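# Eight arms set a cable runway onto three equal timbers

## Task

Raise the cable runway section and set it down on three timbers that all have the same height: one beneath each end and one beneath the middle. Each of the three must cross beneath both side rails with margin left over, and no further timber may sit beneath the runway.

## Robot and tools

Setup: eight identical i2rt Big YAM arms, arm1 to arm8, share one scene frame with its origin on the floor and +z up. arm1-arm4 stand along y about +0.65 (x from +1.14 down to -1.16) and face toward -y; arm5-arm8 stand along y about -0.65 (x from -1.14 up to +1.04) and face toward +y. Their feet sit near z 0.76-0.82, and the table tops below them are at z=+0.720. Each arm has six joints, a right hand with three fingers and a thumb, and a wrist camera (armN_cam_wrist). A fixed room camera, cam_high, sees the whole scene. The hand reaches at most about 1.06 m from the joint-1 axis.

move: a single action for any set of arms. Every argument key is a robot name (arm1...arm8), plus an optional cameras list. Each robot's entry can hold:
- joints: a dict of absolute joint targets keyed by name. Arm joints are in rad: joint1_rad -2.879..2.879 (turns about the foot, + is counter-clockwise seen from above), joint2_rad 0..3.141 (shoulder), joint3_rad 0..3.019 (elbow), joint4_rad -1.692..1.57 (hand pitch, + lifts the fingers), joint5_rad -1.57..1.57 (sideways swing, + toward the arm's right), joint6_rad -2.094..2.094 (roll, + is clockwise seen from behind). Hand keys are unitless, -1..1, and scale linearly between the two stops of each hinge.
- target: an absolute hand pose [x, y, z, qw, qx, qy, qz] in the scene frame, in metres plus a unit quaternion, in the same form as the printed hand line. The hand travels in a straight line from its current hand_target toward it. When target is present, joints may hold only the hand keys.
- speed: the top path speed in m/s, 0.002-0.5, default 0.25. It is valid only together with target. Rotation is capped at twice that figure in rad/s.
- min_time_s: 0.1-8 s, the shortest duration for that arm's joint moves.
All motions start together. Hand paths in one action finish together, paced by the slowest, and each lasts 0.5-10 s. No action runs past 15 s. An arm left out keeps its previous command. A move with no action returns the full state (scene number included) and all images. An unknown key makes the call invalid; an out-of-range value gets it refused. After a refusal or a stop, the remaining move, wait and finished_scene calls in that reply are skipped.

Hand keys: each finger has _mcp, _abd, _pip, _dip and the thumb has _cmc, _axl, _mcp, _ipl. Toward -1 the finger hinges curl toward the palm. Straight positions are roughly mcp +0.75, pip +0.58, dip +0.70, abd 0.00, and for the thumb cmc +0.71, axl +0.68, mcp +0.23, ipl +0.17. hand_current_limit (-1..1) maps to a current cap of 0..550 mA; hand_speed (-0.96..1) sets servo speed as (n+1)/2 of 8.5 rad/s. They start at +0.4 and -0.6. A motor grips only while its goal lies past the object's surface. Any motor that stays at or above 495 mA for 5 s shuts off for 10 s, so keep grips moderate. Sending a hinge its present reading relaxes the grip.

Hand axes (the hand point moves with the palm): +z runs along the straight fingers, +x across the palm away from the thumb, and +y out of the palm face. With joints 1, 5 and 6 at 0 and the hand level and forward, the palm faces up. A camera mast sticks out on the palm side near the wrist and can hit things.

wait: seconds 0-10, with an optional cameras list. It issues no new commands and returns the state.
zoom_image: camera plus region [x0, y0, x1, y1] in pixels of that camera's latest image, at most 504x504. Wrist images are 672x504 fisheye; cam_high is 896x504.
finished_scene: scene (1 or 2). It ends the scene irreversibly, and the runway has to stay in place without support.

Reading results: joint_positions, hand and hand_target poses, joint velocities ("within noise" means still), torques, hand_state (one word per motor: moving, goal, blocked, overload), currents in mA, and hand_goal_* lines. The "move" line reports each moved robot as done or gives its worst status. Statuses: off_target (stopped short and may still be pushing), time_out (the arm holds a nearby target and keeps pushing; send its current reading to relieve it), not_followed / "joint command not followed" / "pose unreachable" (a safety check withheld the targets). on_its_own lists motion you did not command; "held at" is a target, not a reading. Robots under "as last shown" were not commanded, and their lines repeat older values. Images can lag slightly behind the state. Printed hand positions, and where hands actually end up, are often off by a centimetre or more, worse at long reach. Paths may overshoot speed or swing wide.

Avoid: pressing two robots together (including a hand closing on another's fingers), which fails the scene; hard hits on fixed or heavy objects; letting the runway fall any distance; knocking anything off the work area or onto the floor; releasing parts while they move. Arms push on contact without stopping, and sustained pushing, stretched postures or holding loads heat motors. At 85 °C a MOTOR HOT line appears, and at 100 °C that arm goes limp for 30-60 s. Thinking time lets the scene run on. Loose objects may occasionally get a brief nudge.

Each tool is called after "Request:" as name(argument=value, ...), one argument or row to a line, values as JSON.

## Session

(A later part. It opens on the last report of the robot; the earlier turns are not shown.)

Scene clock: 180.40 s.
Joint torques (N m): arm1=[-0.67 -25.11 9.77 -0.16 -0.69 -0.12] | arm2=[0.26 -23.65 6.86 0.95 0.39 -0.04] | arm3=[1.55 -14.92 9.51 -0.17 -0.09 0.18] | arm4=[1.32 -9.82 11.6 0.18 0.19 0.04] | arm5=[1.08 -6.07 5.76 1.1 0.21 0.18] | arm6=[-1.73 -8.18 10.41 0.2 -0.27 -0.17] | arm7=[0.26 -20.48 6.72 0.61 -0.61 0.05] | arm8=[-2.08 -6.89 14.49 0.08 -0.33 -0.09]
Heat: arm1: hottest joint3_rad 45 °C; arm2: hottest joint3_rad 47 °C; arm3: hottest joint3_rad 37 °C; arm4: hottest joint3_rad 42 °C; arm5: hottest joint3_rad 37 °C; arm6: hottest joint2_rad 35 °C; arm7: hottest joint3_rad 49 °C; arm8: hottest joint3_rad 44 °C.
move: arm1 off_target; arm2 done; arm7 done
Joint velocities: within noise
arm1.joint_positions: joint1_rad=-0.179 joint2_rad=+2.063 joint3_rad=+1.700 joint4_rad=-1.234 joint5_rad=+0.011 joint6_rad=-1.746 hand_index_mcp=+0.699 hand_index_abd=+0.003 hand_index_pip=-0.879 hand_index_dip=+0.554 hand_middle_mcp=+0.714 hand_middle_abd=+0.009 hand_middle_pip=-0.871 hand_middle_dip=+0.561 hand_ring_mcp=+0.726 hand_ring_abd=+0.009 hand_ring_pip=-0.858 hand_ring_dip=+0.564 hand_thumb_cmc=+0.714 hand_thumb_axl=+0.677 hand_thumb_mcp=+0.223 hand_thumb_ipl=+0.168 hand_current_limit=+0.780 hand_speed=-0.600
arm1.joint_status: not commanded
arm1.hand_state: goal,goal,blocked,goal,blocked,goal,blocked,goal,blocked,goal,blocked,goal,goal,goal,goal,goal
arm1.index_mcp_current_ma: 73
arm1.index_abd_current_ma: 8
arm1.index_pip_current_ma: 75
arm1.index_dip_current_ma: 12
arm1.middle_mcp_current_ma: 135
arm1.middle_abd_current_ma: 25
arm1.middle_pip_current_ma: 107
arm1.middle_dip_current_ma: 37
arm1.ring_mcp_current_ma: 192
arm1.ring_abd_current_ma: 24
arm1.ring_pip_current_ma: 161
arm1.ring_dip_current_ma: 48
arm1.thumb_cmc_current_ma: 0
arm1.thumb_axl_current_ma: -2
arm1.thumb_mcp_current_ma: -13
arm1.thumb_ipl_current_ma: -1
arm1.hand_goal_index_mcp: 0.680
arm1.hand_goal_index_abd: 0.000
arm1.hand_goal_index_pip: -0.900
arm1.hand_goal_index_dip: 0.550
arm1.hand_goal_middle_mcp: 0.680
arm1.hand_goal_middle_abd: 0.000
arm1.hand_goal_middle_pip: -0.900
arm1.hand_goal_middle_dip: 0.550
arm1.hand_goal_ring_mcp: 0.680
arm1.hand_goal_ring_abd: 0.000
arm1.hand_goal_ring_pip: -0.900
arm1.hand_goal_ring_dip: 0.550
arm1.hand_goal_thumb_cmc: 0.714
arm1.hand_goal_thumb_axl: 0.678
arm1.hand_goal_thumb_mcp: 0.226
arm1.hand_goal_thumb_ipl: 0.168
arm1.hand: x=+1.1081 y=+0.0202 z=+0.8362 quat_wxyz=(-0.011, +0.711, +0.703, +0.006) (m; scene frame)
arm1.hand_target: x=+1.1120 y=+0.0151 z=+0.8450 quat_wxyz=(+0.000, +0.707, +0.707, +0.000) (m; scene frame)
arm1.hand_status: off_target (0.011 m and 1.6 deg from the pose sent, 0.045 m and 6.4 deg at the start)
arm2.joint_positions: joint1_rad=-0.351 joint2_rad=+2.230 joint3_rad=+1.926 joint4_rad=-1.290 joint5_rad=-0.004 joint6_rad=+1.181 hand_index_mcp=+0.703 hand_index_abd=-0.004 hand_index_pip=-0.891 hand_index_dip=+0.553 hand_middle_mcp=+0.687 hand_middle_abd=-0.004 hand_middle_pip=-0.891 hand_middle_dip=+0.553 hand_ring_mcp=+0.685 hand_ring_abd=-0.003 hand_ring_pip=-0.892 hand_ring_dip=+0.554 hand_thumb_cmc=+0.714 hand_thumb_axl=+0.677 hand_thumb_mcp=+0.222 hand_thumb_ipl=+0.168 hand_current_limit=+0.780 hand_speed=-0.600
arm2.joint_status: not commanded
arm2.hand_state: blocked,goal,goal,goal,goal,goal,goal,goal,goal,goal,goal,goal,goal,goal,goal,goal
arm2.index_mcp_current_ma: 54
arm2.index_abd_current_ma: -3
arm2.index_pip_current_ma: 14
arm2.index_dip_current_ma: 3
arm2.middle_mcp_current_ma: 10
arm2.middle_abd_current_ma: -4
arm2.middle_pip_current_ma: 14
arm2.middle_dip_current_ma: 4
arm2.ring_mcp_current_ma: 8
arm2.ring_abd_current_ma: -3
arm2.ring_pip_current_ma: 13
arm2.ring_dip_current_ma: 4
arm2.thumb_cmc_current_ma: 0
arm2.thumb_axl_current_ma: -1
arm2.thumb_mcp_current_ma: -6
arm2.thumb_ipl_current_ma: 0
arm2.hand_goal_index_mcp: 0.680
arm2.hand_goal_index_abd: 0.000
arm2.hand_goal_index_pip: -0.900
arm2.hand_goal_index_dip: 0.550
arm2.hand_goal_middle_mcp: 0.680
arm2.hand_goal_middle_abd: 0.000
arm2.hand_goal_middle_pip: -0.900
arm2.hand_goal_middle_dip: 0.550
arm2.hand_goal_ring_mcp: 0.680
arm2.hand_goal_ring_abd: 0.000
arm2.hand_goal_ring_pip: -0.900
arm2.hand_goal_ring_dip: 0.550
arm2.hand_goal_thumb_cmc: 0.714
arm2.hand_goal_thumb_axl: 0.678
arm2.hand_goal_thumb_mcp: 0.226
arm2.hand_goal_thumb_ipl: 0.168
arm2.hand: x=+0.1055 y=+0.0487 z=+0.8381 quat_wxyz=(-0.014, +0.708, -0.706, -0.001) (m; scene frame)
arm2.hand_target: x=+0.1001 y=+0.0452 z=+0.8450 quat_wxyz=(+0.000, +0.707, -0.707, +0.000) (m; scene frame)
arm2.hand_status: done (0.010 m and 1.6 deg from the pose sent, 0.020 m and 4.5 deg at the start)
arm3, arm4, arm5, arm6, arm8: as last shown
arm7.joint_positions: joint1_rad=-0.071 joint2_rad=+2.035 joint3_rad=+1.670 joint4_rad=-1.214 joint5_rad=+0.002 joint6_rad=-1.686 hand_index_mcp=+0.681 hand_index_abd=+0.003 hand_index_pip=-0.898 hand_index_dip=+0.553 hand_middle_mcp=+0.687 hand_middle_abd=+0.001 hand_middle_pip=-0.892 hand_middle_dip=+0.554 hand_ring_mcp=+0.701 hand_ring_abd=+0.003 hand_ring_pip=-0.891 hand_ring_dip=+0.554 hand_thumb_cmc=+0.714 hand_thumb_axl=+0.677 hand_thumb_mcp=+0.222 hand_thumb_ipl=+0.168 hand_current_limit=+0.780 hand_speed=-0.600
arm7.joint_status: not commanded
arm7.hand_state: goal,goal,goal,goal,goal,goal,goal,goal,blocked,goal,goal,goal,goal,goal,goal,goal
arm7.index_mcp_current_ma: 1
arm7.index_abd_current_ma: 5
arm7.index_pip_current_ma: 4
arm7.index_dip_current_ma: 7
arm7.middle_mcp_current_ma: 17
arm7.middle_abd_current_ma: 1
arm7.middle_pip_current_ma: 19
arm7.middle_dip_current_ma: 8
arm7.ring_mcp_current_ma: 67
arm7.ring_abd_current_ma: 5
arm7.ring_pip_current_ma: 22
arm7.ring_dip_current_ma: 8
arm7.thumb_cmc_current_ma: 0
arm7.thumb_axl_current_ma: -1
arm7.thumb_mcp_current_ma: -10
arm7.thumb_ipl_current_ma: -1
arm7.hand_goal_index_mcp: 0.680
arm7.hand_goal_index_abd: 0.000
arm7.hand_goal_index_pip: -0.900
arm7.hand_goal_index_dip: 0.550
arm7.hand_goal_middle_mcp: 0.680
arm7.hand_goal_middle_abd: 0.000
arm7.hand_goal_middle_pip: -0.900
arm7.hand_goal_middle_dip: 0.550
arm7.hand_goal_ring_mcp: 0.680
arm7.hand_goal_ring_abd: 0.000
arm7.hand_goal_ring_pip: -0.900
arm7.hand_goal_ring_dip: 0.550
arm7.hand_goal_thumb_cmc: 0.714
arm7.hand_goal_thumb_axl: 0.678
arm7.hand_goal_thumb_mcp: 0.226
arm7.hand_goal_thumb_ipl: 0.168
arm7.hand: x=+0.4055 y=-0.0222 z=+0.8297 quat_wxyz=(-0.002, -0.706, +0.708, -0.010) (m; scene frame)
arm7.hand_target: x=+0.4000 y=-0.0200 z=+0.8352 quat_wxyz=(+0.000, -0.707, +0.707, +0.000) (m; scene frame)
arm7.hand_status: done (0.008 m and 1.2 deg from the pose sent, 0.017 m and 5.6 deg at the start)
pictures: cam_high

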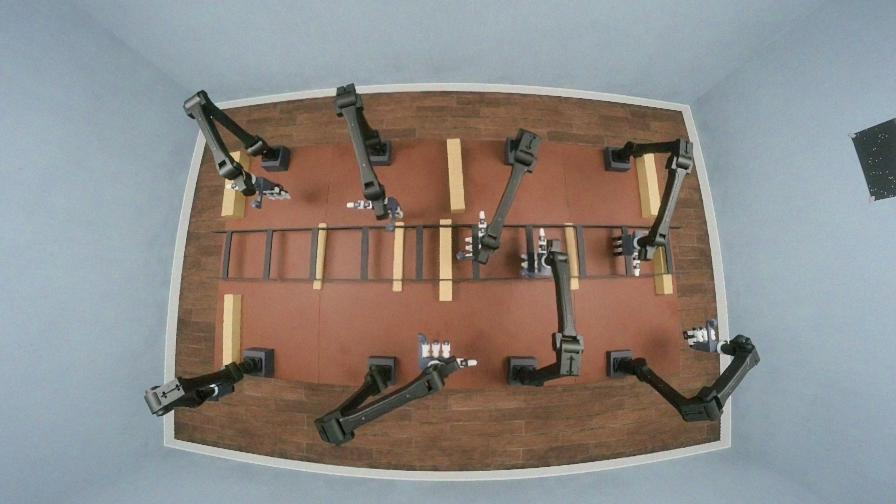

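Request:
move(
  arm1={"target":[1.110,0.015,0.808,0,0.7071,0.7071,0],"speed":0.04},
  arm2={"target":[0.102,0.045,0.812,0,0.7071,-0.7071,0],"speed":0.04},
  arm7={"target":[0.402,-0.02,0.806,0,0.7071,-0.7071,0],"speed":0.04},
  cameras=["arm1_cam_wrist","arm2_cam_wrist"],
)

Scene clock: 183.10 s.
Joint torques (N m): arm1=[-0.91 -21.66 8.54 0.17 -0.36 -0.09] | arm2=[0.44 -21.25 6.76 0.98 0.33 -0.02] | arm3=[1.73 -14.45 9.72 -0.21 -0.1 0.13] | arm4=[1.26 -9.88 11.6 0.17 0.2 0.04] | arm5=[1.03 -6.01 5.83 1.13 0.21 0.18] | arm6=[-1.73 -8.18 10.4 0.21 -0.27 -0.17] | arm7=[0.03 -18.37 6.79 0.73 -0.45 0.04] | arm8=[-2.08 -6.89 14.49 0.08 -0.32 -0.08]
Heat: arm1: hottest joint3_rad 45 °C; arm2: hottest joint3_rad 46 °C; arm3: hottest joint3_rad 37 °C; arm4: hottest joint3_rad 42 °C; arm5: hottest joint3_rad 37 °C; arm6: hottest joint2_rad 35 °C; arm7: hottest joint3_rad 48 °C; arm8: hottest joint3_rad 44 °C.
move: arm1 off_target; arm2 off_target; arm7 done
Joint velocities: within noise
arm1.joint_positions: joint1_rad=-0.179 joint2_rad=+2.063 joint3_rad=+1.672 joint4_rad=-1.163 joint5_rad=+0.002 joint6_rad=-1.753 hand_index_mcp=+0.687 hand_index_abd=+0.003 hand_index_pip=-0.891 hand_index_dip=+0.554 hand_middle_mcp=+0.688 hand_middle_abd=+0.003 hand_middle_pip=-0.892 hand_middle_dip=+0.554 hand_ring_mcp=+0.688 hand_ring_abd=+0.003 hand_ring_pip=-0.892 hand_ring_dip=+0.553 hand_thumb_cmc=+0.714 hand_thumb_axl=+0.677 hand_thumb_mcp=+0.223 hand_thumb_ipl=+0.168 hand_current_limit=+0.780 hand_speed=-0.600
arm1.joint_status: not commanded
arm1.hand_state: goal,goal,goal,goal,goal,goal,goal,goal,goal,goal,goal,goal,goal,goal,goal,goal
arm1.index_mcp_current_ma: 22
arm1.index_abd_current_ma: 8
arm1.index_pip_current_ma: 27
arm1.index_dip_current_ma: 10
arm1.middle_mcp_current_ma: 26
arm1.middle_abd_current_ma: 8
arm1.middle_pip_current_ma: 24
arm1.middle_dip_current_ma: 11
arm1.ring_mcp_current_ma: 25
arm1.ring_abd_current_ma: 7
arm1.ring_pip_current_ma: 24
arm1.ring_dip_current_ma: 10
arm1.thumb_cmc_current_ma: 0
arm1.thumb_axl_current_ma: -2
arm1.thumb_mcp_current_ma: -13
arm1.thumb_ipl_current_ma: -1
arm1.hand_goal_index_mcp: 0.680
arm1.hand_goal_index_abd: 0.000
arm1.hand_goal_index_pip: -0.900
arm1.hand_goal_index_dip: 0.550
arm1.hand_goal_middle_mcp: 0.680
arm1.hand_goal_middle_abd: 0.000
arm1.hand_goal_middle_pip: -0.900
arm1.hand_goal_middle_dip: 0.550
arm1.hand_goal_ring_mcp: 0.680
arm1.hand_goal_ring_abd: 0.000
arm1.hand_goal_ring_pip: -0.900
arm1.hand_goal_ring_dip: 0.550
arm1.hand_goal_thumb_cmc: 0.714
arm1.hand_goal_thumb_axl: 0.678
arm1.hand_goal_thumb_mcp: 0.226
arm1.hand_goal_thumb_ipl: 0.168
arm1.hand: x=+1.1084 y=+0.0137 z=+0.8273 quat_wxyz=(+0.005, +0.709, +0.705, -0.009) (m; scene frame)
arm1.hand_target: x=+1.1100 y=+0.0156 z=+0.8082 quat_wxyz=(+0.000, +0.707, +0.707, +0.000) (m; scene frame)
arm1.hand_status: off_target (0.019 m and 1.3 deg from the pose sent, 0.029 m and 1.6 deg at the start)
arm2.joint_positions: joint1_rad=-0.351 joint2_rad=+2.230 joint3_rad=+1.888 joint4_rad=-1.220 joint5_rad=-0.002 joint6_rad=+1.182 hand_index_mcp=+0.691 hand_index_abd=-0.003 hand_index_pip=-0.891 hand_index_dip=+0.553 hand_middle_mcp=+0.687 hand_middle_abd=-0.004 hand_middle_pip=-0.891 hand_middle_dip=+0.553 hand_ring_mcp=+0.685 hand_ring_abd=-0.003 hand_ring_pip=-0.892 hand_ring_dip=+0.553 hand_thumb_cmc=+0.714 hand_thumb_axl=+0.677 hand_thumb_mcp=+0.222 hand_thumb_ipl=+0.168 hand_current_limit=+0.780 hand_speed=-0.600
arm2.joint_status: not commanded
arm2.hand_state: goal,goal,goal,goal,goal,goal,goal,goal,goal,goal,goal,goal,goal,goal,goal,goal
arm2.index_mcp_current_ma: 19
arm2.index_abd_current_ma: -3
arm2.index_pip_current_ma: 13
arm2.index_dip_current_ma: 3
arm2.middle_mcp_current_ma: 10
arm2.middle_abd_current_ma: -4
arm2.middle_pip_current_ma: 13
arm2.middle_dip_current_ma: 4
arm2.ring_mcp_current_ma: 7
arm2.ring_abd_current_ma: -3
arm2.ring_pip_current_ma: 13
arm2.ring_dip_current_ma: 4
arm2.thumb_cmc_current_ma: 0
arm2.thumb_axl_current_ma: -1
arm2.thumb_mcp_current_ma: -6
arm2.thumb_ipl_current_ma: 0
arm2.hand_goal_index_mcp: 0.680
arm2.hand_goal_index_abd: 0.000
arm2.hand_goal_index_pip: -0.900
arm2.hand_goal_index_dip: 0.550
arm2.hand_goal_middle_mcp: 0.680
arm2.hand_goal_middle_abd: 0.000
arm2.hand_goal_middle_pip: -0.900
arm2.hand_goal_middle_dip: 0.550
arm2.hand_goal_ring_mcp: 0.680
arm2.hand_goal_ring_abd: 0.000
arm2.hand_goal_ring_pip: -0.900
arm2.hand_goal_ring_dip: 0.550
arm2.hand_goal_thumb_cmc: 0.714
arm2.hand_goal_thumb_axl: 0.678
arm2.hand_goal_thumb_mcp: 0.226
arm2.hand_goal_thumb_ipl: 0.168
arm2.hand: x=+0.1044 y=+0.0454 z=+0.8249 quat_wxyz=(+0.001, +0.708, -0.706, +0.004) (m; scene frame)
arm2.hand_target: x=+0.1022 y=+0.0451 z=+0.8122 quat_wxyz=(+0.000, +0.707, -0.707, +0.000) (m; scene frame)
arm2.hand_status: off_target (0.013 m and 0.6 deg from the pose sent, 0.027 m and 1.6 deg at the start)
arm3, arm4, arm5, arm6, arm8: as last shown
arm7.joint_positions: joint1_rad=-0.071 joint2_rad=+2.042 joint3_rad=+1.636 joint4_rad=-1.154 joint5_rad=-0.002 joint6_rad=-1.686 hand_index_mcp=+0.681 hand_index_abd=+0.003 hand_index_pip=-0.898 hand_index_dip=+0.553 hand_middle_mcp=+0.687 hand_middle_abd=+0.001 hand_middle_pip=-0.892 hand_middle_dip=+0.554 hand_ring_mcp=+0.690 hand_ring_abd=+0.003 hand_ring_pip=-0.891 hand_ring_dip=+0.554 hand_thumb_cmc=+0.714 hand_thumb_axl=+0.677 hand_thumb_mcp=+0.222 hand_thumb_ipl=+0.168 hand_current_limit=+0.780 hand_speed=-0.600
arm7.joint_status: not commanded
arm7.hand_state: goal,goal,goal,goal,goal,goal,goal,goal,goal,goal,goal,goal,goal,goal,goal,goal
arm7.index_mcp_current_ma: 1
arm7.index_abd_current_ma: 5
arm7.index_pip_current_ma: 4
arm7.index_dip_current_ma: 7
arm7.middle_mcp_current_ma: 17
arm7.middle_abd_current_ma: 1
arm7.middle_pip_current_ma: 19
arm7.middle_dip_current_ma: 8
arm7.ring_mcp_current_ma: 28
arm7.ring_abd_current_ma: 5
arm7.ring_pip_current_ma: 22
arm7.ring_dip_current_ma: 8
arm7.thumb_cmc_current_ma: 0
arm7.thumb_axl_current_ma: -1
arm7.thumb_mcp_current_ma: -10
arm7.thumb_ipl_current_ma: -1
arm7.hand_goal_index_mcp: 0.680
arm7.hand_goal_index_abd: 0.000
arm7.hand_goal_index_pip: -0.900
arm7.hand_goal_index_dip: 0.550
arm7.hand_goal_middle_mcp: 0.680
arm7.hand_goal_middle_abd: 0.000
arm7.hand_goal_middle_pip: -0.900
arm7.hand_goal_middle_dip: 0.550
arm7.hand_goal_ring_mcp: 0.680
arm7.hand_goal_ring_abd: 0.000
arm7.hand_goal_ring_pip: -0.900
arm7.hand_goal_ring_dip: 0.550
arm7.hand_goal_thumb_cmc: 0.714
arm7.hand_goal_thumb_axl: 0.678
arm7.hand_goal_thumb_mcp: 0.226
arm7.hand_goal_thumb_ipl: 0.168
arm7.hand: x=+0.4052 y=-0.0214 z=+0.8143 quat_wxyz=(+0.004, -0.706, +0.708, -0.002) (m; scene frame)
arm7.hand_target: x=+0.4021 y=-0.0203 z=+0.8060 quat_wxyz=(+0.000, -0.707, +0.707, +0.000) (m; scene frame)
arm7.hand_status: done (0.009 m and 0.6 deg from the pose sent, 0.024 m and 1.2 deg at the start)
pictures: arm1_cam_wrist, arm2_cam_wrist

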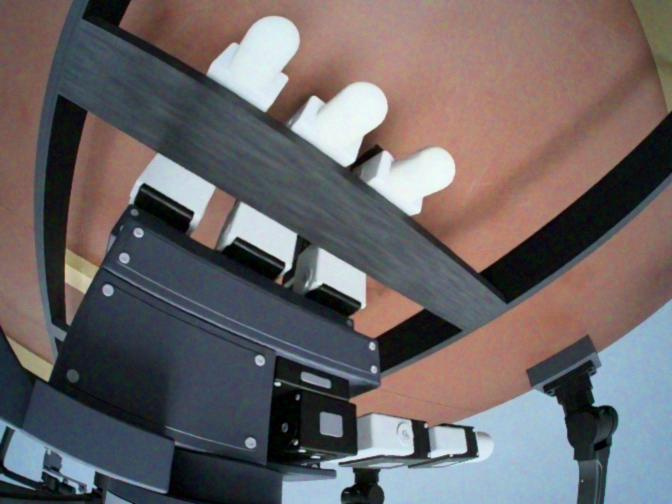

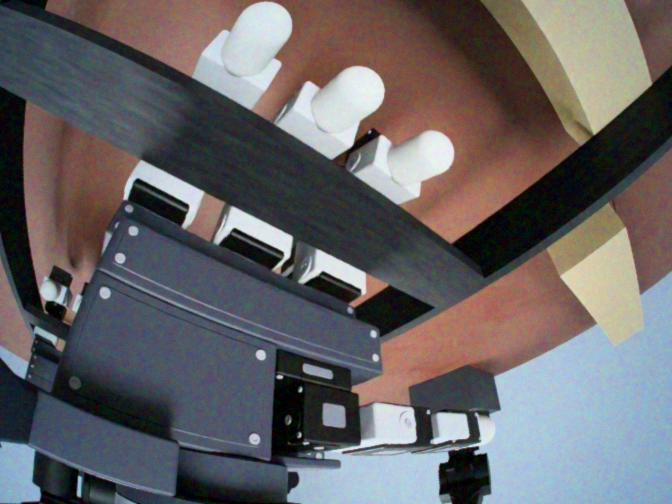

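Request:
move(
  arm1={"joints":{"hand_index_mcp":0.754,"hand_index_pip":-0.68,"hand_index_dip":0.70,"hand_middle_mcp":0.754,"hand_middle_pip":-0.68,"hand_middle_dip":0.70,"hand_ring_mcp":0.754,"hand_ring_pip":-0.68,"hand_ring_dip":0.70}},
  arm2={"joints":{"hand_index_mcp":0.754,"hand_index_pip":-0.68,"hand_index_dip":0.70,"hand_middle_mcp":0.754,"hand_middle_pip":-0.68,"hand_middle_dip":0.70,"hand_ring_mcp":0.754,"hand_ring_pip":-0.68,"hand_ring_dip":0.70}},
  arm7={"joints":{"hand_index_mcp":0.754,"hand_index_pip":-0.68,"hand_index_dip":0.70,"hand_middle_mcp":0.754,"hand_middle_pip":-0.68,"hand_middle_dip":0.70,"hand_ring_mcp":0.754,"hand_ring_pip":-0.68,"hand_ring_dip":0.70}},
)

Request:
move(
  arm1={"target":[1.003,0.0,0.808,0,0.7071,0.7071,0],"speed":0.1},
  arm2={"target":[0.209,0.03,0.812,0,0.7071,-0.7071,0],"speed":0.1},
  arm7={"target":[0.510,-0.01,0.808,0,0.7071,-0.7071,0],"speed":0.1},
  arm6={"target":[-0.30,-0.42,1.0,0,0,1,0],"speed":0.25},
  cameras=["arm1_cam_wrist","arm2_cam_wrist","arm7_cam_wrist"],
)

Scene clock: 185.20 s.
Joint torques (N m): arm1=[-0.79 -21.66 8.54 0.18 -0.3 -0.09] | arm2=[0.44 -21.19 6.76 0.85 0.22 -0.03] | arm3=[2.26 -14.33 9.8 -0.21 -0.11 0.17] | arm4=[1.32 -9.82 11.62 0.18 0.19 0.04] | arm5=[0.85 -5.83 5.74 1.07 0.21 0.17] | arm6=[-1.73 -8.23 10.41 0.21 -0.28 -0.17] | arm7=[0.03 -18.37 6.79 0.72 -0.32 0.04] | arm8=[-1.96 -6.95 14.48 0.08 -0.33 -0.08]
Heat: arm1: hottest joint3_rad 45 °C; arm2: hottest joint3_rad 46 °C; arm3: hottest joint3_rad 37 °C; arm4: hottest joint3_rad 42 °C; arm5: hottest joint3_rad 37 °C; arm6: hottest joint3_rad 36 °C; arm7: hottest joint3_rad 48 °C; arm8: hottest joint3_rad 45 °C.
move: arm1 done; arm2 done; arm7 done
Joint velocities: within noise
arm1.joint_positions: joint1_rad=-0.179 joint2_rad=+2.063 joint3_rad=+1.672 joint4_rad=-1.163 joint5_rad=+0.001 joint6_rad=-1.753 hand_index_mcp=+0.753 hand_index_abd=+0.003 hand_index_pip=-0.680 hand_index_dip=+0.698 hand_middle_mcp=+0.753 hand_middle_abd=+0.003 hand_middle_pip=-0.680 hand_middle_dip=+0.697 hand_ring_mcp=+0.753 hand_ring_abd=+0.003 hand_ring_pip=-0.680 hand_ring_dip=+0.698 hand_thumb_cmc=+0.714 hand_thumb_axl=+0.677 hand_thumb_mcp=+0.223 hand_thumb_ipl=+0.168 hand_current_limit=+0.780 hand_speed=-0.600
arm1.joint_status: all done
arm1.hand_state: goal,goal,goal,goal,goal,goal,goal,goal,goal,goal,goal,goal,goal,goal,goal,goal
arm1.index_mcp_current_ma: -2
arm1.index_abd_current_ma: 8
arm1.index_pip_current_ma: 0
arm1.index_dip_current_ma: -7
arm1.middle_mcp_current_ma: -2
arm1.middle_abd_current_ma: 8
arm1.middle_pip_current_ma: 0
arm1.middle_dip_current_ma: -7
arm1.ring_mcp_current_ma: -2
arm1.ring_abd_current_ma: 7
arm1.ring_pip_current_ma: 0
arm1.ring_dip_current_ma: -6
arm1.thumb_cmc_current_ma: 0
arm1.thumb_axl_current_ma: -2
arm1.thumb_mcp_current_ma: -13
arm1.thumb_ipl_current_ma: -1
arm1.hand_goal_index_mcp: 0.754
arm1.hand_goal_index_abd: 0.000
arm1.hand_goal_index_pip: -0.680
arm1.hand_goal_index_dip: 0.700
arm1.hand_goal_middle_mcp: 0.754
arm1.hand_goal_middle_abd: 0.000
arm1.hand_goal_middle_pip: -0.680
arm1.hand_goal_middle_dip: 0.700
arm1.hand_goal_ring_mcp: 0.754
arm1.hand_goal_ring_abd: 0.000
arm1.hand_goal_ring_pip: -0.680
arm1.hand_goal_ring_dip: 0.700
arm1.hand_goal_thumb_cmc: 0.714
arm1.hand_goal_thumb_axl: 0.678
arm1.hand_goal_thumb_mcp: 0.226
arm1.hand_goal_thumb_ipl: 0.168
arm1.hand: x=+1.1086 y=+0.0136 z=+0.8274 quat_wxyz=(+0.005, +0.709, +0.705, -0.009) (m; scene frame)
arm1.hand_target: x=+1.1100 y=+0.0156 z=+0.8082 quat_wxyz=(+0.000, +0.707, +0.707, +0.000) (m; scene frame)
arm1.hand_status: not commanded
arm2.joint_positions: joint1_rad=-0.351 joint2_rad=+2.230 joint3_rad=+1.888 joint4_rad=-1.218 joint5_rad=+0.000 joint6_rad=+1.182 hand_index_mcp=+0.753 hand_index_abd=-0.003 hand_index_pip=-0.680 hand_index_dip=+0.698 hand_middle_mcp=+0.753 hand_middle_abd=-0.004 hand_middle_pip=-0.680 hand_middle_dip=+0.698 hand_ring_mcp=+0.753 hand_ring_abd=-0.003 hand_ring_pip=-0.680 hand_ring_dip=+0.698 hand_thumb_cmc=+0.714 hand_thumb_axl=+0.677 hand_thumb_mcp=+0.222 hand_thumb_ipl=+0.168 hand_current_limit=+0.780 hand_speed=-0.600
arm2.joint_status: all done
arm2.hand_state: goal,goal,goal,goal,goal,goal,goal,goal,goal,goal,goal,goal,goal,goal,goal,goal
arm2.index_mcp_current_ma: 0
arm2.index_abd_current_ma: -3
arm2.index_pip_current_ma: 0
arm2.index_dip_current_ma: -2
arm2.middle_mcp_current_ma: -1
arm2.middle_abd_current_ma: -4
arm2.middle_pip_current_ma: 0
arm2.middle_dip_current_ma: -2
arm2.ring_mcp_current_ma: -1
arm2.ring_abd_current_ma: -3
arm2.ring_pip_current_ma: 0
arm2.ring_dip_current_ma: -2
arm2.thumb_cmc_current_ma: 0
arm2.thumb_axl_current_ma: -1
arm2.thumb_mcp_current_ma: -6
arm2.thumb_ipl_current_ma: 0
arm2.hand_goal_index_mcp: 0.754
arm2.hand_goal_index_abd: 0.000
arm2.hand_goal_index_pip: -0.680
arm2.hand_goal_index_dip: 0.700
arm2.hand_goal_middle_mcp: 0.754
arm2.hand_goal_middle_abd: 0.000
arm2.hand_goal_middle_pip: -0.680
arm2.hand_goal_middle_dip: 0.700
arm2.hand_goal_ring_mcp: 0.754
arm2.hand_goal_ring_abd: 0.000
arm2.hand_goal_ring_pip: -0.680
arm2.hand_goal_ring_dip: 0.700
arm2.hand_goal_thumb_cmc: 0.714
arm2.hand_goal_thumb_axl: 0.678
arm2.hand_goal_thumb_mcp: 0.226
arm2.hand_goal_thumb_ipl: 0.168
arm2.hand: x=+0.1037 y=+0.0450 z=+0.8251 quat_wxyz=(+0.003, +0.708, -0.706, +0.004) (m; scene frame)
arm2.hand_target: x=+0.1022 y=+0.0452 z=+0.8122 quat_wxyz=(+0.000, +0.707, -0.707, +0.000) (m; scene frame)
arm2.hand_status: not commanded
arm3, arm4, arm5, arm6, arm8: as last shown
arm7.joint_positions: joint1_rad=-0.071 joint2_rad=+2.042 joint3_rad=+1.636 joint4_rad=-1.154 joint5_rad=-0.006 joint6_rad=-1.686 hand_index_mcp=+0.753 hand_index_abd=+0.003 hand_index_pip=-0.680 hand_index_dip=+0.698 hand_middle_mcp=+0.753 hand_middle_abd=+0.001 hand_middle_pip=-0.680 hand_middle_dip=+0.697 hand_ring_mcp=+0.753 hand_ring_abd=+0.003 hand_ring_pip=-0.680 hand_ring_dip=+0.697 hand_thumb_cmc=+0.714 hand_thumb_axl=+0.677 hand_thumb_mcp=+0.222 hand_thumb_ipl=+0.168 hand_current_limit=+0.780 hand_speed=-0.600
arm7.joint_status: all done
arm7.hand_state: goal,goal,goal,goal,goal,goal,goal,goal,goal,goal,goal,goal,goal,goal,goal,goal
arm7.index_mcp_current_ma: -1
arm7.index_abd_current_ma: 5
arm7.index_pip_current_ma: 0
arm7.index_dip_current_ma: -4
arm7.middle_mcp_current_ma: -1
arm7.middle_abd_current_ma: 1
arm7.middle_pip_current_ma: 0
arm7.middle_dip_current_ma: -5
arm7.ring_mcp_current_ma: -1
arm7.ring_abd_current_ma: 5
arm7.ring_pip_current_ma: 0
arm7.ring_dip_current_ma: -5
arm7.thumb_cmc_current_ma: 0
arm7.thumb_axl_current_ma: -1
arm7.thumb_mcp_current_ma: -10
arm7.thumb_ipl_current_ma: -1
arm7.hand_goal_index_mcp: 0.754
arm7.hand_goal_index_abd: 0.000
arm7.hand_goal_index_pip: -0.680
arm7.hand_goal_index_dip: 0.700
arm7.hand_goal_middle_mcp: 0.754
arm7.hand_goal_middle_abd: 0.000
arm7.hand_goal_middle_pip: -0.680
arm7.hand_goal_middle_dip: 0.700
arm7.hand_goal_ring_mcp: 0.754
arm7.hand_goal_ring_abd: 0.000
arm7.hand_goal_ring_pip: -0.680
arm7.hand_goal_ring_dip: 0.700
arm7.hand_goal_thumb_cmc: 0.714
arm7.hand_goal_thumb_axl: 0.678
arm7.hand_goal_thumb_mcp: 0.226
arm7.hand_goal_thumb_ipl: 0.168
arm7.hand: x=+0.4046 y=-0.0213 z=+0.8146 quat_wxyz=(+0.003, -0.706, +0.708, -0.001) (m; scene frame)
arm7.hand_target: x=+0.4021 y=-0.0203 z=+0.8060 quat_wxyz=(+0.000, -0.707, +0.707, +0.000) (m; scene frame)
arm7.hand_status: not commanded
pictures: none

Scene clock: 187.37 s.
Joint torques (N m): arm1=[-1.03 -22.83 12.96 -0.8 -0.26 -0.12] | arm2=[0.62 -23.88 6.15 0.66 0.11 0.06] | arm3=[2.14 -14.1 9.62 -0.25 -0.06 0.1] | arm4=[1.32 -9.88 11.62 0.18 0.19 0.04] | arm5=[1.03 -5.71 5.78 1.06 0.2 0.18] | arm6=[0.26 -1.03 7.36 0.43 0.15 0.07] | arm7=[-0.26 -19.31 10.09 -0.08 -0.24 -0.06] | arm8=[-2.08 -6.89 14.48 0.09 -0.34 -0.08]
Heat: arm1: hottest joint3_rad 45 °C; arm2: hottest joint3_rad 46 °C; arm3: hottest joint3_rad 37 °C; arm4: hottest joint3_rad 42 °C; arm5: hottest joint3_rad 37 °C; arm6: hottest joint2_rad 35 °C; arm7: hottest joint3_rad 47 °C; arm8: hottest joint3_rad 45 °C.
move: arm1 off_target; arm2 done; arm6 done; arm7 off_target
Joint velocities: within noise
arm1.joint_positions: joint1_rad=-0.332 joint2_rad=+2.167 joint3_rad=+1.816 joint4_rad=-1.216 joint5_rad=+0.000 joint6_rad=-1.905 hand_index_mcp=+0.753 hand_index_abd=+0.003 hand_index_pip=-0.680 hand_index_dip=+0.698 hand_middle_mcp=+0.753 hand_middle_abd=+0.003 hand_middle_pip=-0.680 hand_middle_dip=+0.697 hand_ring_mcp=+0.753 hand_ring_abd=+0.003 hand_ring_pip=-0.680 hand_ring_dip=+0.698 hand_thumb_cmc=+0.714 hand_thumb_axl=+0.677 hand_thumb_mcp=+0.223 hand_thumb_ipl=+0.168 hand_current_limit=+0.780 hand_speed=-0.600
arm1.joint_status: not commanded
arm1.hand_state: goal,goal,goal,goal,goal,goal,goal,goal,goal,goal,goal,goal,goal,goal,goal,goal
arm1.index_mcp_current_ma: -1
arm1.index_abd_current_ma: 8
arm1.index_pip_current_ma: 0
arm1.index_dip_current_ma: -7
arm1.middle_mcp_current_ma: -2
arm1.middle_abd_current_ma: 8
arm1.middle_pip_current_ma: 0
arm1.middle_dip_current_ma: -7
arm1.ring_mcp_current_ma: -2
arm1.ring_abd_current_ma: 6
arm1.ring_pip_current_ma: 0
arm1.ring_dip_current_ma: -6
arm1.thumb_cmc_current_ma: 0
arm1.thumb_axl_current_ma: -2
arm1.thumb_mcp_current_ma: -13
arm1.thumb_ipl_current_ma: -1
arm1.hand_goal_index_mcp: 0.754
arm1.hand_goal_index_abd: 0.000
arm1.hand_goal_index_pip: -0.680
arm1.hand_goal_index_dip: 0.700
arm1.hand_goal_middle_mcp: 0.754
arm1.hand_goal_middle_abd: 0.000
arm1.hand_goal_middle_pip: -0.680
arm1.hand_goal_middle_dip: 0.700
arm1.hand_goal_ring_mcp: 0.754
arm1.hand_goal_ring_abd: 0.000
arm1.hand_goal_ring_pip: -0.680
arm1.hand_goal_ring_dip: 0.700
arm1.hand_goal_thumb_cmc: 0.714
arm1.hand_goal_thumb_axl: 0.678
arm1.hand_goal_thumb_mcp: 0.226
arm1.hand_goal_thumb_ipl: 0.168
arm1.hand: x=+1.0066 y=+0.0081 z=+0.8149 quat_wxyz=(+0.001, +0.709, +0.705, -0.003) (m; scene frame)
arm1.hand_target: x=+1.0031 y=+0.0004 z=+0.8080 quat_wxyz=(+0.000, +0.707, +0.707, -0.001) (m; scene frame)
arm1.hand_status: off_target (0.011 m and 0.5 deg from the pose sent, 0.108 m and 1.3 deg at the start)
arm2.joint_positions: joint1_rad=-0.192 joint2_rad=+2.222 joint3_rad=+1.807 joint4_rad=-1.175 joint5_rad=+0.004 joint6_rad=+1.335 hand_index_mcp=+0.753 hand_index_abd=-0.003 hand_index_pip=-0.680 hand_index_dip=+0.698 hand_middle_mcp=+0.753 hand_middle_abd=-0.004 hand_middle_pip=-0.680 hand_middle_dip=+0.698 hand_ring_mcp=+0.749 hand_ring_abd=-0.003 hand_ring_pip=-0.684 hand_ring_dip=+0.698 hand_thumb_cmc=+0.714 hand_thumb_axl=+0.677 hand_thumb_mcp=+0.222 hand_thumb_ipl=+0.168 hand_current_limit=+0.780 hand_speed=-0.600
arm2.joint_status: not commanded
arm2.hand_state: goal,goal,goal,goal,goal,goal,goal,goal,goal,goal,goal,goal,goal,goal,goal,goal
arm2.index_mcp_current_ma: 0
arm2.index_abd_current_ma: -3
arm2.index_pip_current_ma: 0
arm2.index_dip_current_ma: -2
arm2.middle_mcp_current_ma: -1
arm2.middle_abd_current_ma: -3
arm2.middle_pip_current_ma: 0
arm2.middle_dip_current_ma: -2
arm2.ring_mcp_current_ma: -7
arm2.ring_abd_current_ma: -3
arm2.ring_pip_current_ma: -5
arm2.ring_dip_current_ma: -2
arm2.thumb_cmc_current_ma: 0
arm2.thumb_axl_current_ma: -1
arm2.thumb_mcp_current_ma: -6
arm2.thumb_ipl_current_ma: 0
arm2.hand_goal_index_mcp: 0.754
arm2.hand_goal_index_abd: 0.000
arm2.hand_goal_index_pip: -0.680
arm2.hand_goal_index_dip: 0.700
arm2.hand_goal_middle_mcp: 0.754
arm2.hand_goal_middle_abd: 0.000
arm2.hand_goal_middle_pip: -0.680
arm2.hand_goal_middle_dip: 0.700
arm2.hand_goal_ring_mcp: 0.754
arm2.hand_goal_ring_abd: 0.000
arm2.hand_goal_ring_pip: -0.680
arm2.hand_goal_ring_dip: 0.700
arm2.hand_goal_thumb_cmc: 0.714
arm2.hand_goal_thumb_axl: 0.678
arm2.hand_goal_thumb_mcp: 0.226
arm2.hand_goal_thumb_ipl: 0.168
arm2.hand: x=+0.2092 y=+0.0323 z=+0.8019 quat_wxyz=(-0.010, +0.711, -0.704, -0.006) (m; scene frame)
arm2.hand_target: x=+0.2091 y=+0.0300 z=+0.8119 quat_wxyz=(+0.000, +0.707, -0.707, +0.000) (m; scene frame)
arm2.hand_status: done (0.010 m and 1.4 deg from the pose sent, 0.107 m and 0.6 deg at the start)
arm3, arm4, arm5, arm8: as last shown
arm6.joint_positions: joint1_rad=-0.371 joint2_rad=+0.704 joint3_rad=+0.835 joint4_rad=-1.687 joint5_rad=-0.006 joint6_rad=-0.367 hand_index_mcp=-0.376 hand_index_abd=+0.003 hand_index_pip=-0.621 hand_index_dip=-0.507 hand_middle_mcp=-0.371 hand_middle_abd=+0.001 hand_middle_pip=-0.625 hand_middle_dip=-0.509 hand_ring_mcp=-0.379 hand_ring_abd=+0.002 hand_ring_pip=-0.619 hand_ring_dip=-0.508 hand_thumb_cmc=+0.714 hand_thumb_axl=+0.677 hand_thumb_mcp=+0.223 hand_thumb_ipl=+0.168 hand_current_limit=+0.400 hand_speed=-0.600
arm6.joint_status: not commanded
arm6.hand_state: blocked,goal,blocked,blocked,blocked,goal,blocked,blocked,blocked,goal,blocked,blocked,goal,goal,goal,goal
arm6.index_mcp_current_ma: 146
arm6.index_abd_current_ma: 4
arm6.index_pip_current_ma: 80
arm6.index_dip_current_ma: 63
arm6.middle_mcp_current_ma: 167
arm6.middle_abd_current_ma: 1
arm6.middle_pip_current_ma: 66
arm6.middle_dip_current_ma: 54
arm6.ring_mcp_current_ma: 136
arm6.ring_abd_current_ma: 3
arm6.ring_pip_current_ma: 88
arm6.ring_dip_current_ma: 59
arm6.thumb_cmc_current_ma: 0
arm6.thumb_axl_current_ma: -1
arm6.thumb_mcp_current_ma: -7
arm6.thumb_ipl_current_ma: 0
arm6.hand_goal_index_mcp: -0.420
arm6.hand_goal_index_abd: 0.000
arm6.hand_goal_index_pip: -0.650
arm6.hand_goal_index_dip: -0.530
arm6.hand_goal_middle_mcp: -0.420
arm6.hand_goal_middle_abd: 0.000
arm6.hand_goal_middle_pip: -0.650
arm6.hand_goal_middle_dip: -0.530
arm6.hand_goal_ring_mcp: -0.420
arm6.hand_goal_ring_abd: 0.000
arm6.hand_goal_ring_pip: -0.650
arm6.hand_goal_ring_dip: -0.530
arm6.hand_goal_thumb_cmc: 0.714
arm6.hand_goal_thumb_axl: 0.678
arm6.hand_goal_thumb_mcp: 0.226
arm6.hand_goal_thumb_ipl: 0.168
arm6.hand: x=-0.2972 y=-0.4176 z=+1.0050 quat_wxyz=(+0.001, +0.000, +1.000, +0.009) (m; scene frame)
arm6.hand_target: x=-0.3000 y=-0.4200 z=+1.0000 quat_wxyz=(+0.000, +0.000, +1.000, +0.000) (m; scene frame)
arm6.hand_status: done (0.006 m and 1.0 deg from the pose sent, 0.261 m and 1.2 deg at the start)
arm7.joint_positions: joint1_rad=-0.235 joint2_rad=+2.119 joint3_rad=+1.725 joint4_rad=-1.191 joint5_rad=-0.009 joint6_rad=-1.842 hand_index_mcp=+0.753 hand_index_abd=+0.003 hand_index_pip=-0.680 hand_index_dip=+0.698 hand_middle_mcp=+0.753 hand_middle_abd=+0.001 hand_middle_pip=-0.680 hand_middle_dip=+0.697 hand_ring_mcp=+0.754 hand_ring_abd=+0.003 hand_ring_pip=-0.680 hand_ring_dip=+0.697 hand_thumb_cmc=+0.714 hand_thumb_axl=+0.677 hand_thumb_mcp=+0.222 hand_thumb_ipl=+0.168 hand_current_limit=+0.780 hand_speed=-0.600
arm7.joint_status: not commanded
arm7.hand_state: goal,goal,goal,goal,goal,goal,goal,goal,goal,goal,goal,goal,goal,goal,goal,goal
arm7.index_mcp_current_ma: -1
arm7.index_abd_current_ma: 5
arm7.index_pip_current_ma: 0
arm7.index_dip_current_ma: -4
arm7.middle_mcp_current_ma: -1
arm7.middle_abd_current_ma: 1
arm7.middle_pip_current_ma: 0
arm7.middle_dip_current_ma: -5
arm7.ring_mcp_current_ma: -1
arm7.ring_abd_current_ma: 5
arm7.ring_pip_current_ma: 0
arm7.ring_dip_current_ma: -5
arm7.thumb_cmc_current_ma: 0
arm7.thumb_axl_current_ma: -1
arm7.thumb_mcp_current_ma: -10
arm7.thumb_ipl_current_ma: -1
arm7.hand_goal_index_mcp: 0.754
arm7.hand_goal_index_abd: 0.000
arm7.hand_goal_index_pip: -0.680
arm7.hand_goal_index_dip: 0.700
arm7.hand_goal_middle_mcp: 0.754
arm7.hand_goal_middle_abd: 0.000
arm7.hand_goal_middle_pip: -0.680
arm7.hand_goal_middle_dip: 0.700
arm7.hand_goal_ring_mcp: 0.754
arm7.hand_goal_ring_abd: 0.000
arm7.hand_goal_ring_pip: -0.680
arm7.hand_goal_ring_dip: 0.700
arm7.hand_goal_thumb_cmc: 0.714
arm7.hand_goal_thumb_axl: 0.678
arm7.hand_goal_thumb_mcp: 0.226
arm7.hand_goal_thumb_ipl: 0.168
arm7.hand: x=+0.5071 y=-0.0224 z=+0.8014 quat_wxyz=(-0.007, -0.703, +0.711, -0.006) (m; scene frame)
arm7.hand_target: x=+0.5100 y=-0.0105 z=+0.8080 quat_wxyz=(+0.000, -0.707, +0.707, +0.000) (m; scene frame)
arm7.hand_status: off_target (0.014 m and 1.2 deg from the pose sent, 0.106 m and 0.4 deg at the start)
pictures: arm1_cam_wrist, arm2_cam_wrist, arm7_cam_wrist

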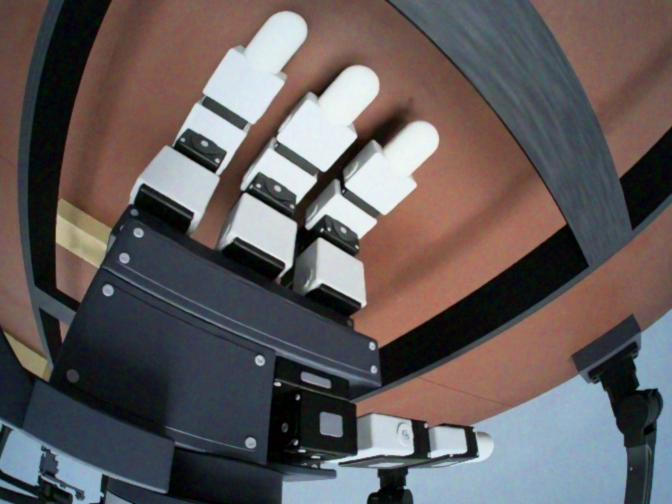

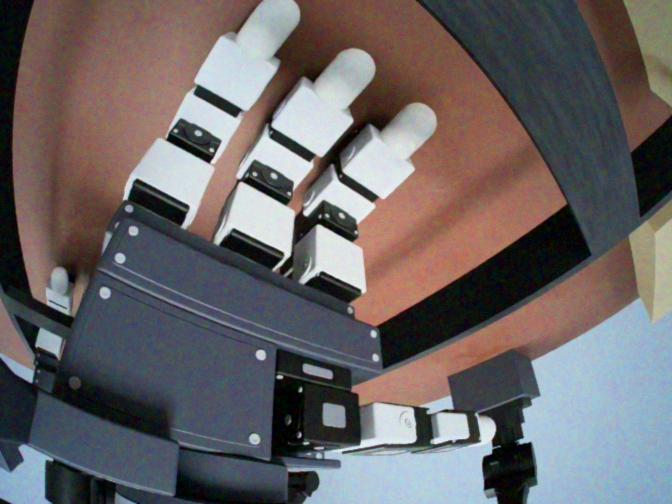

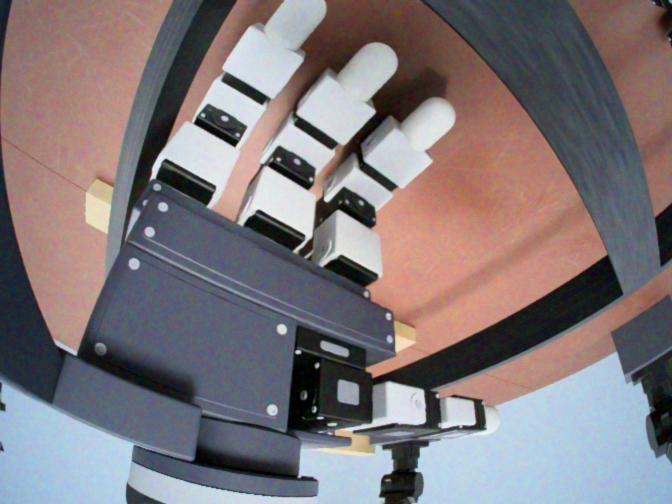

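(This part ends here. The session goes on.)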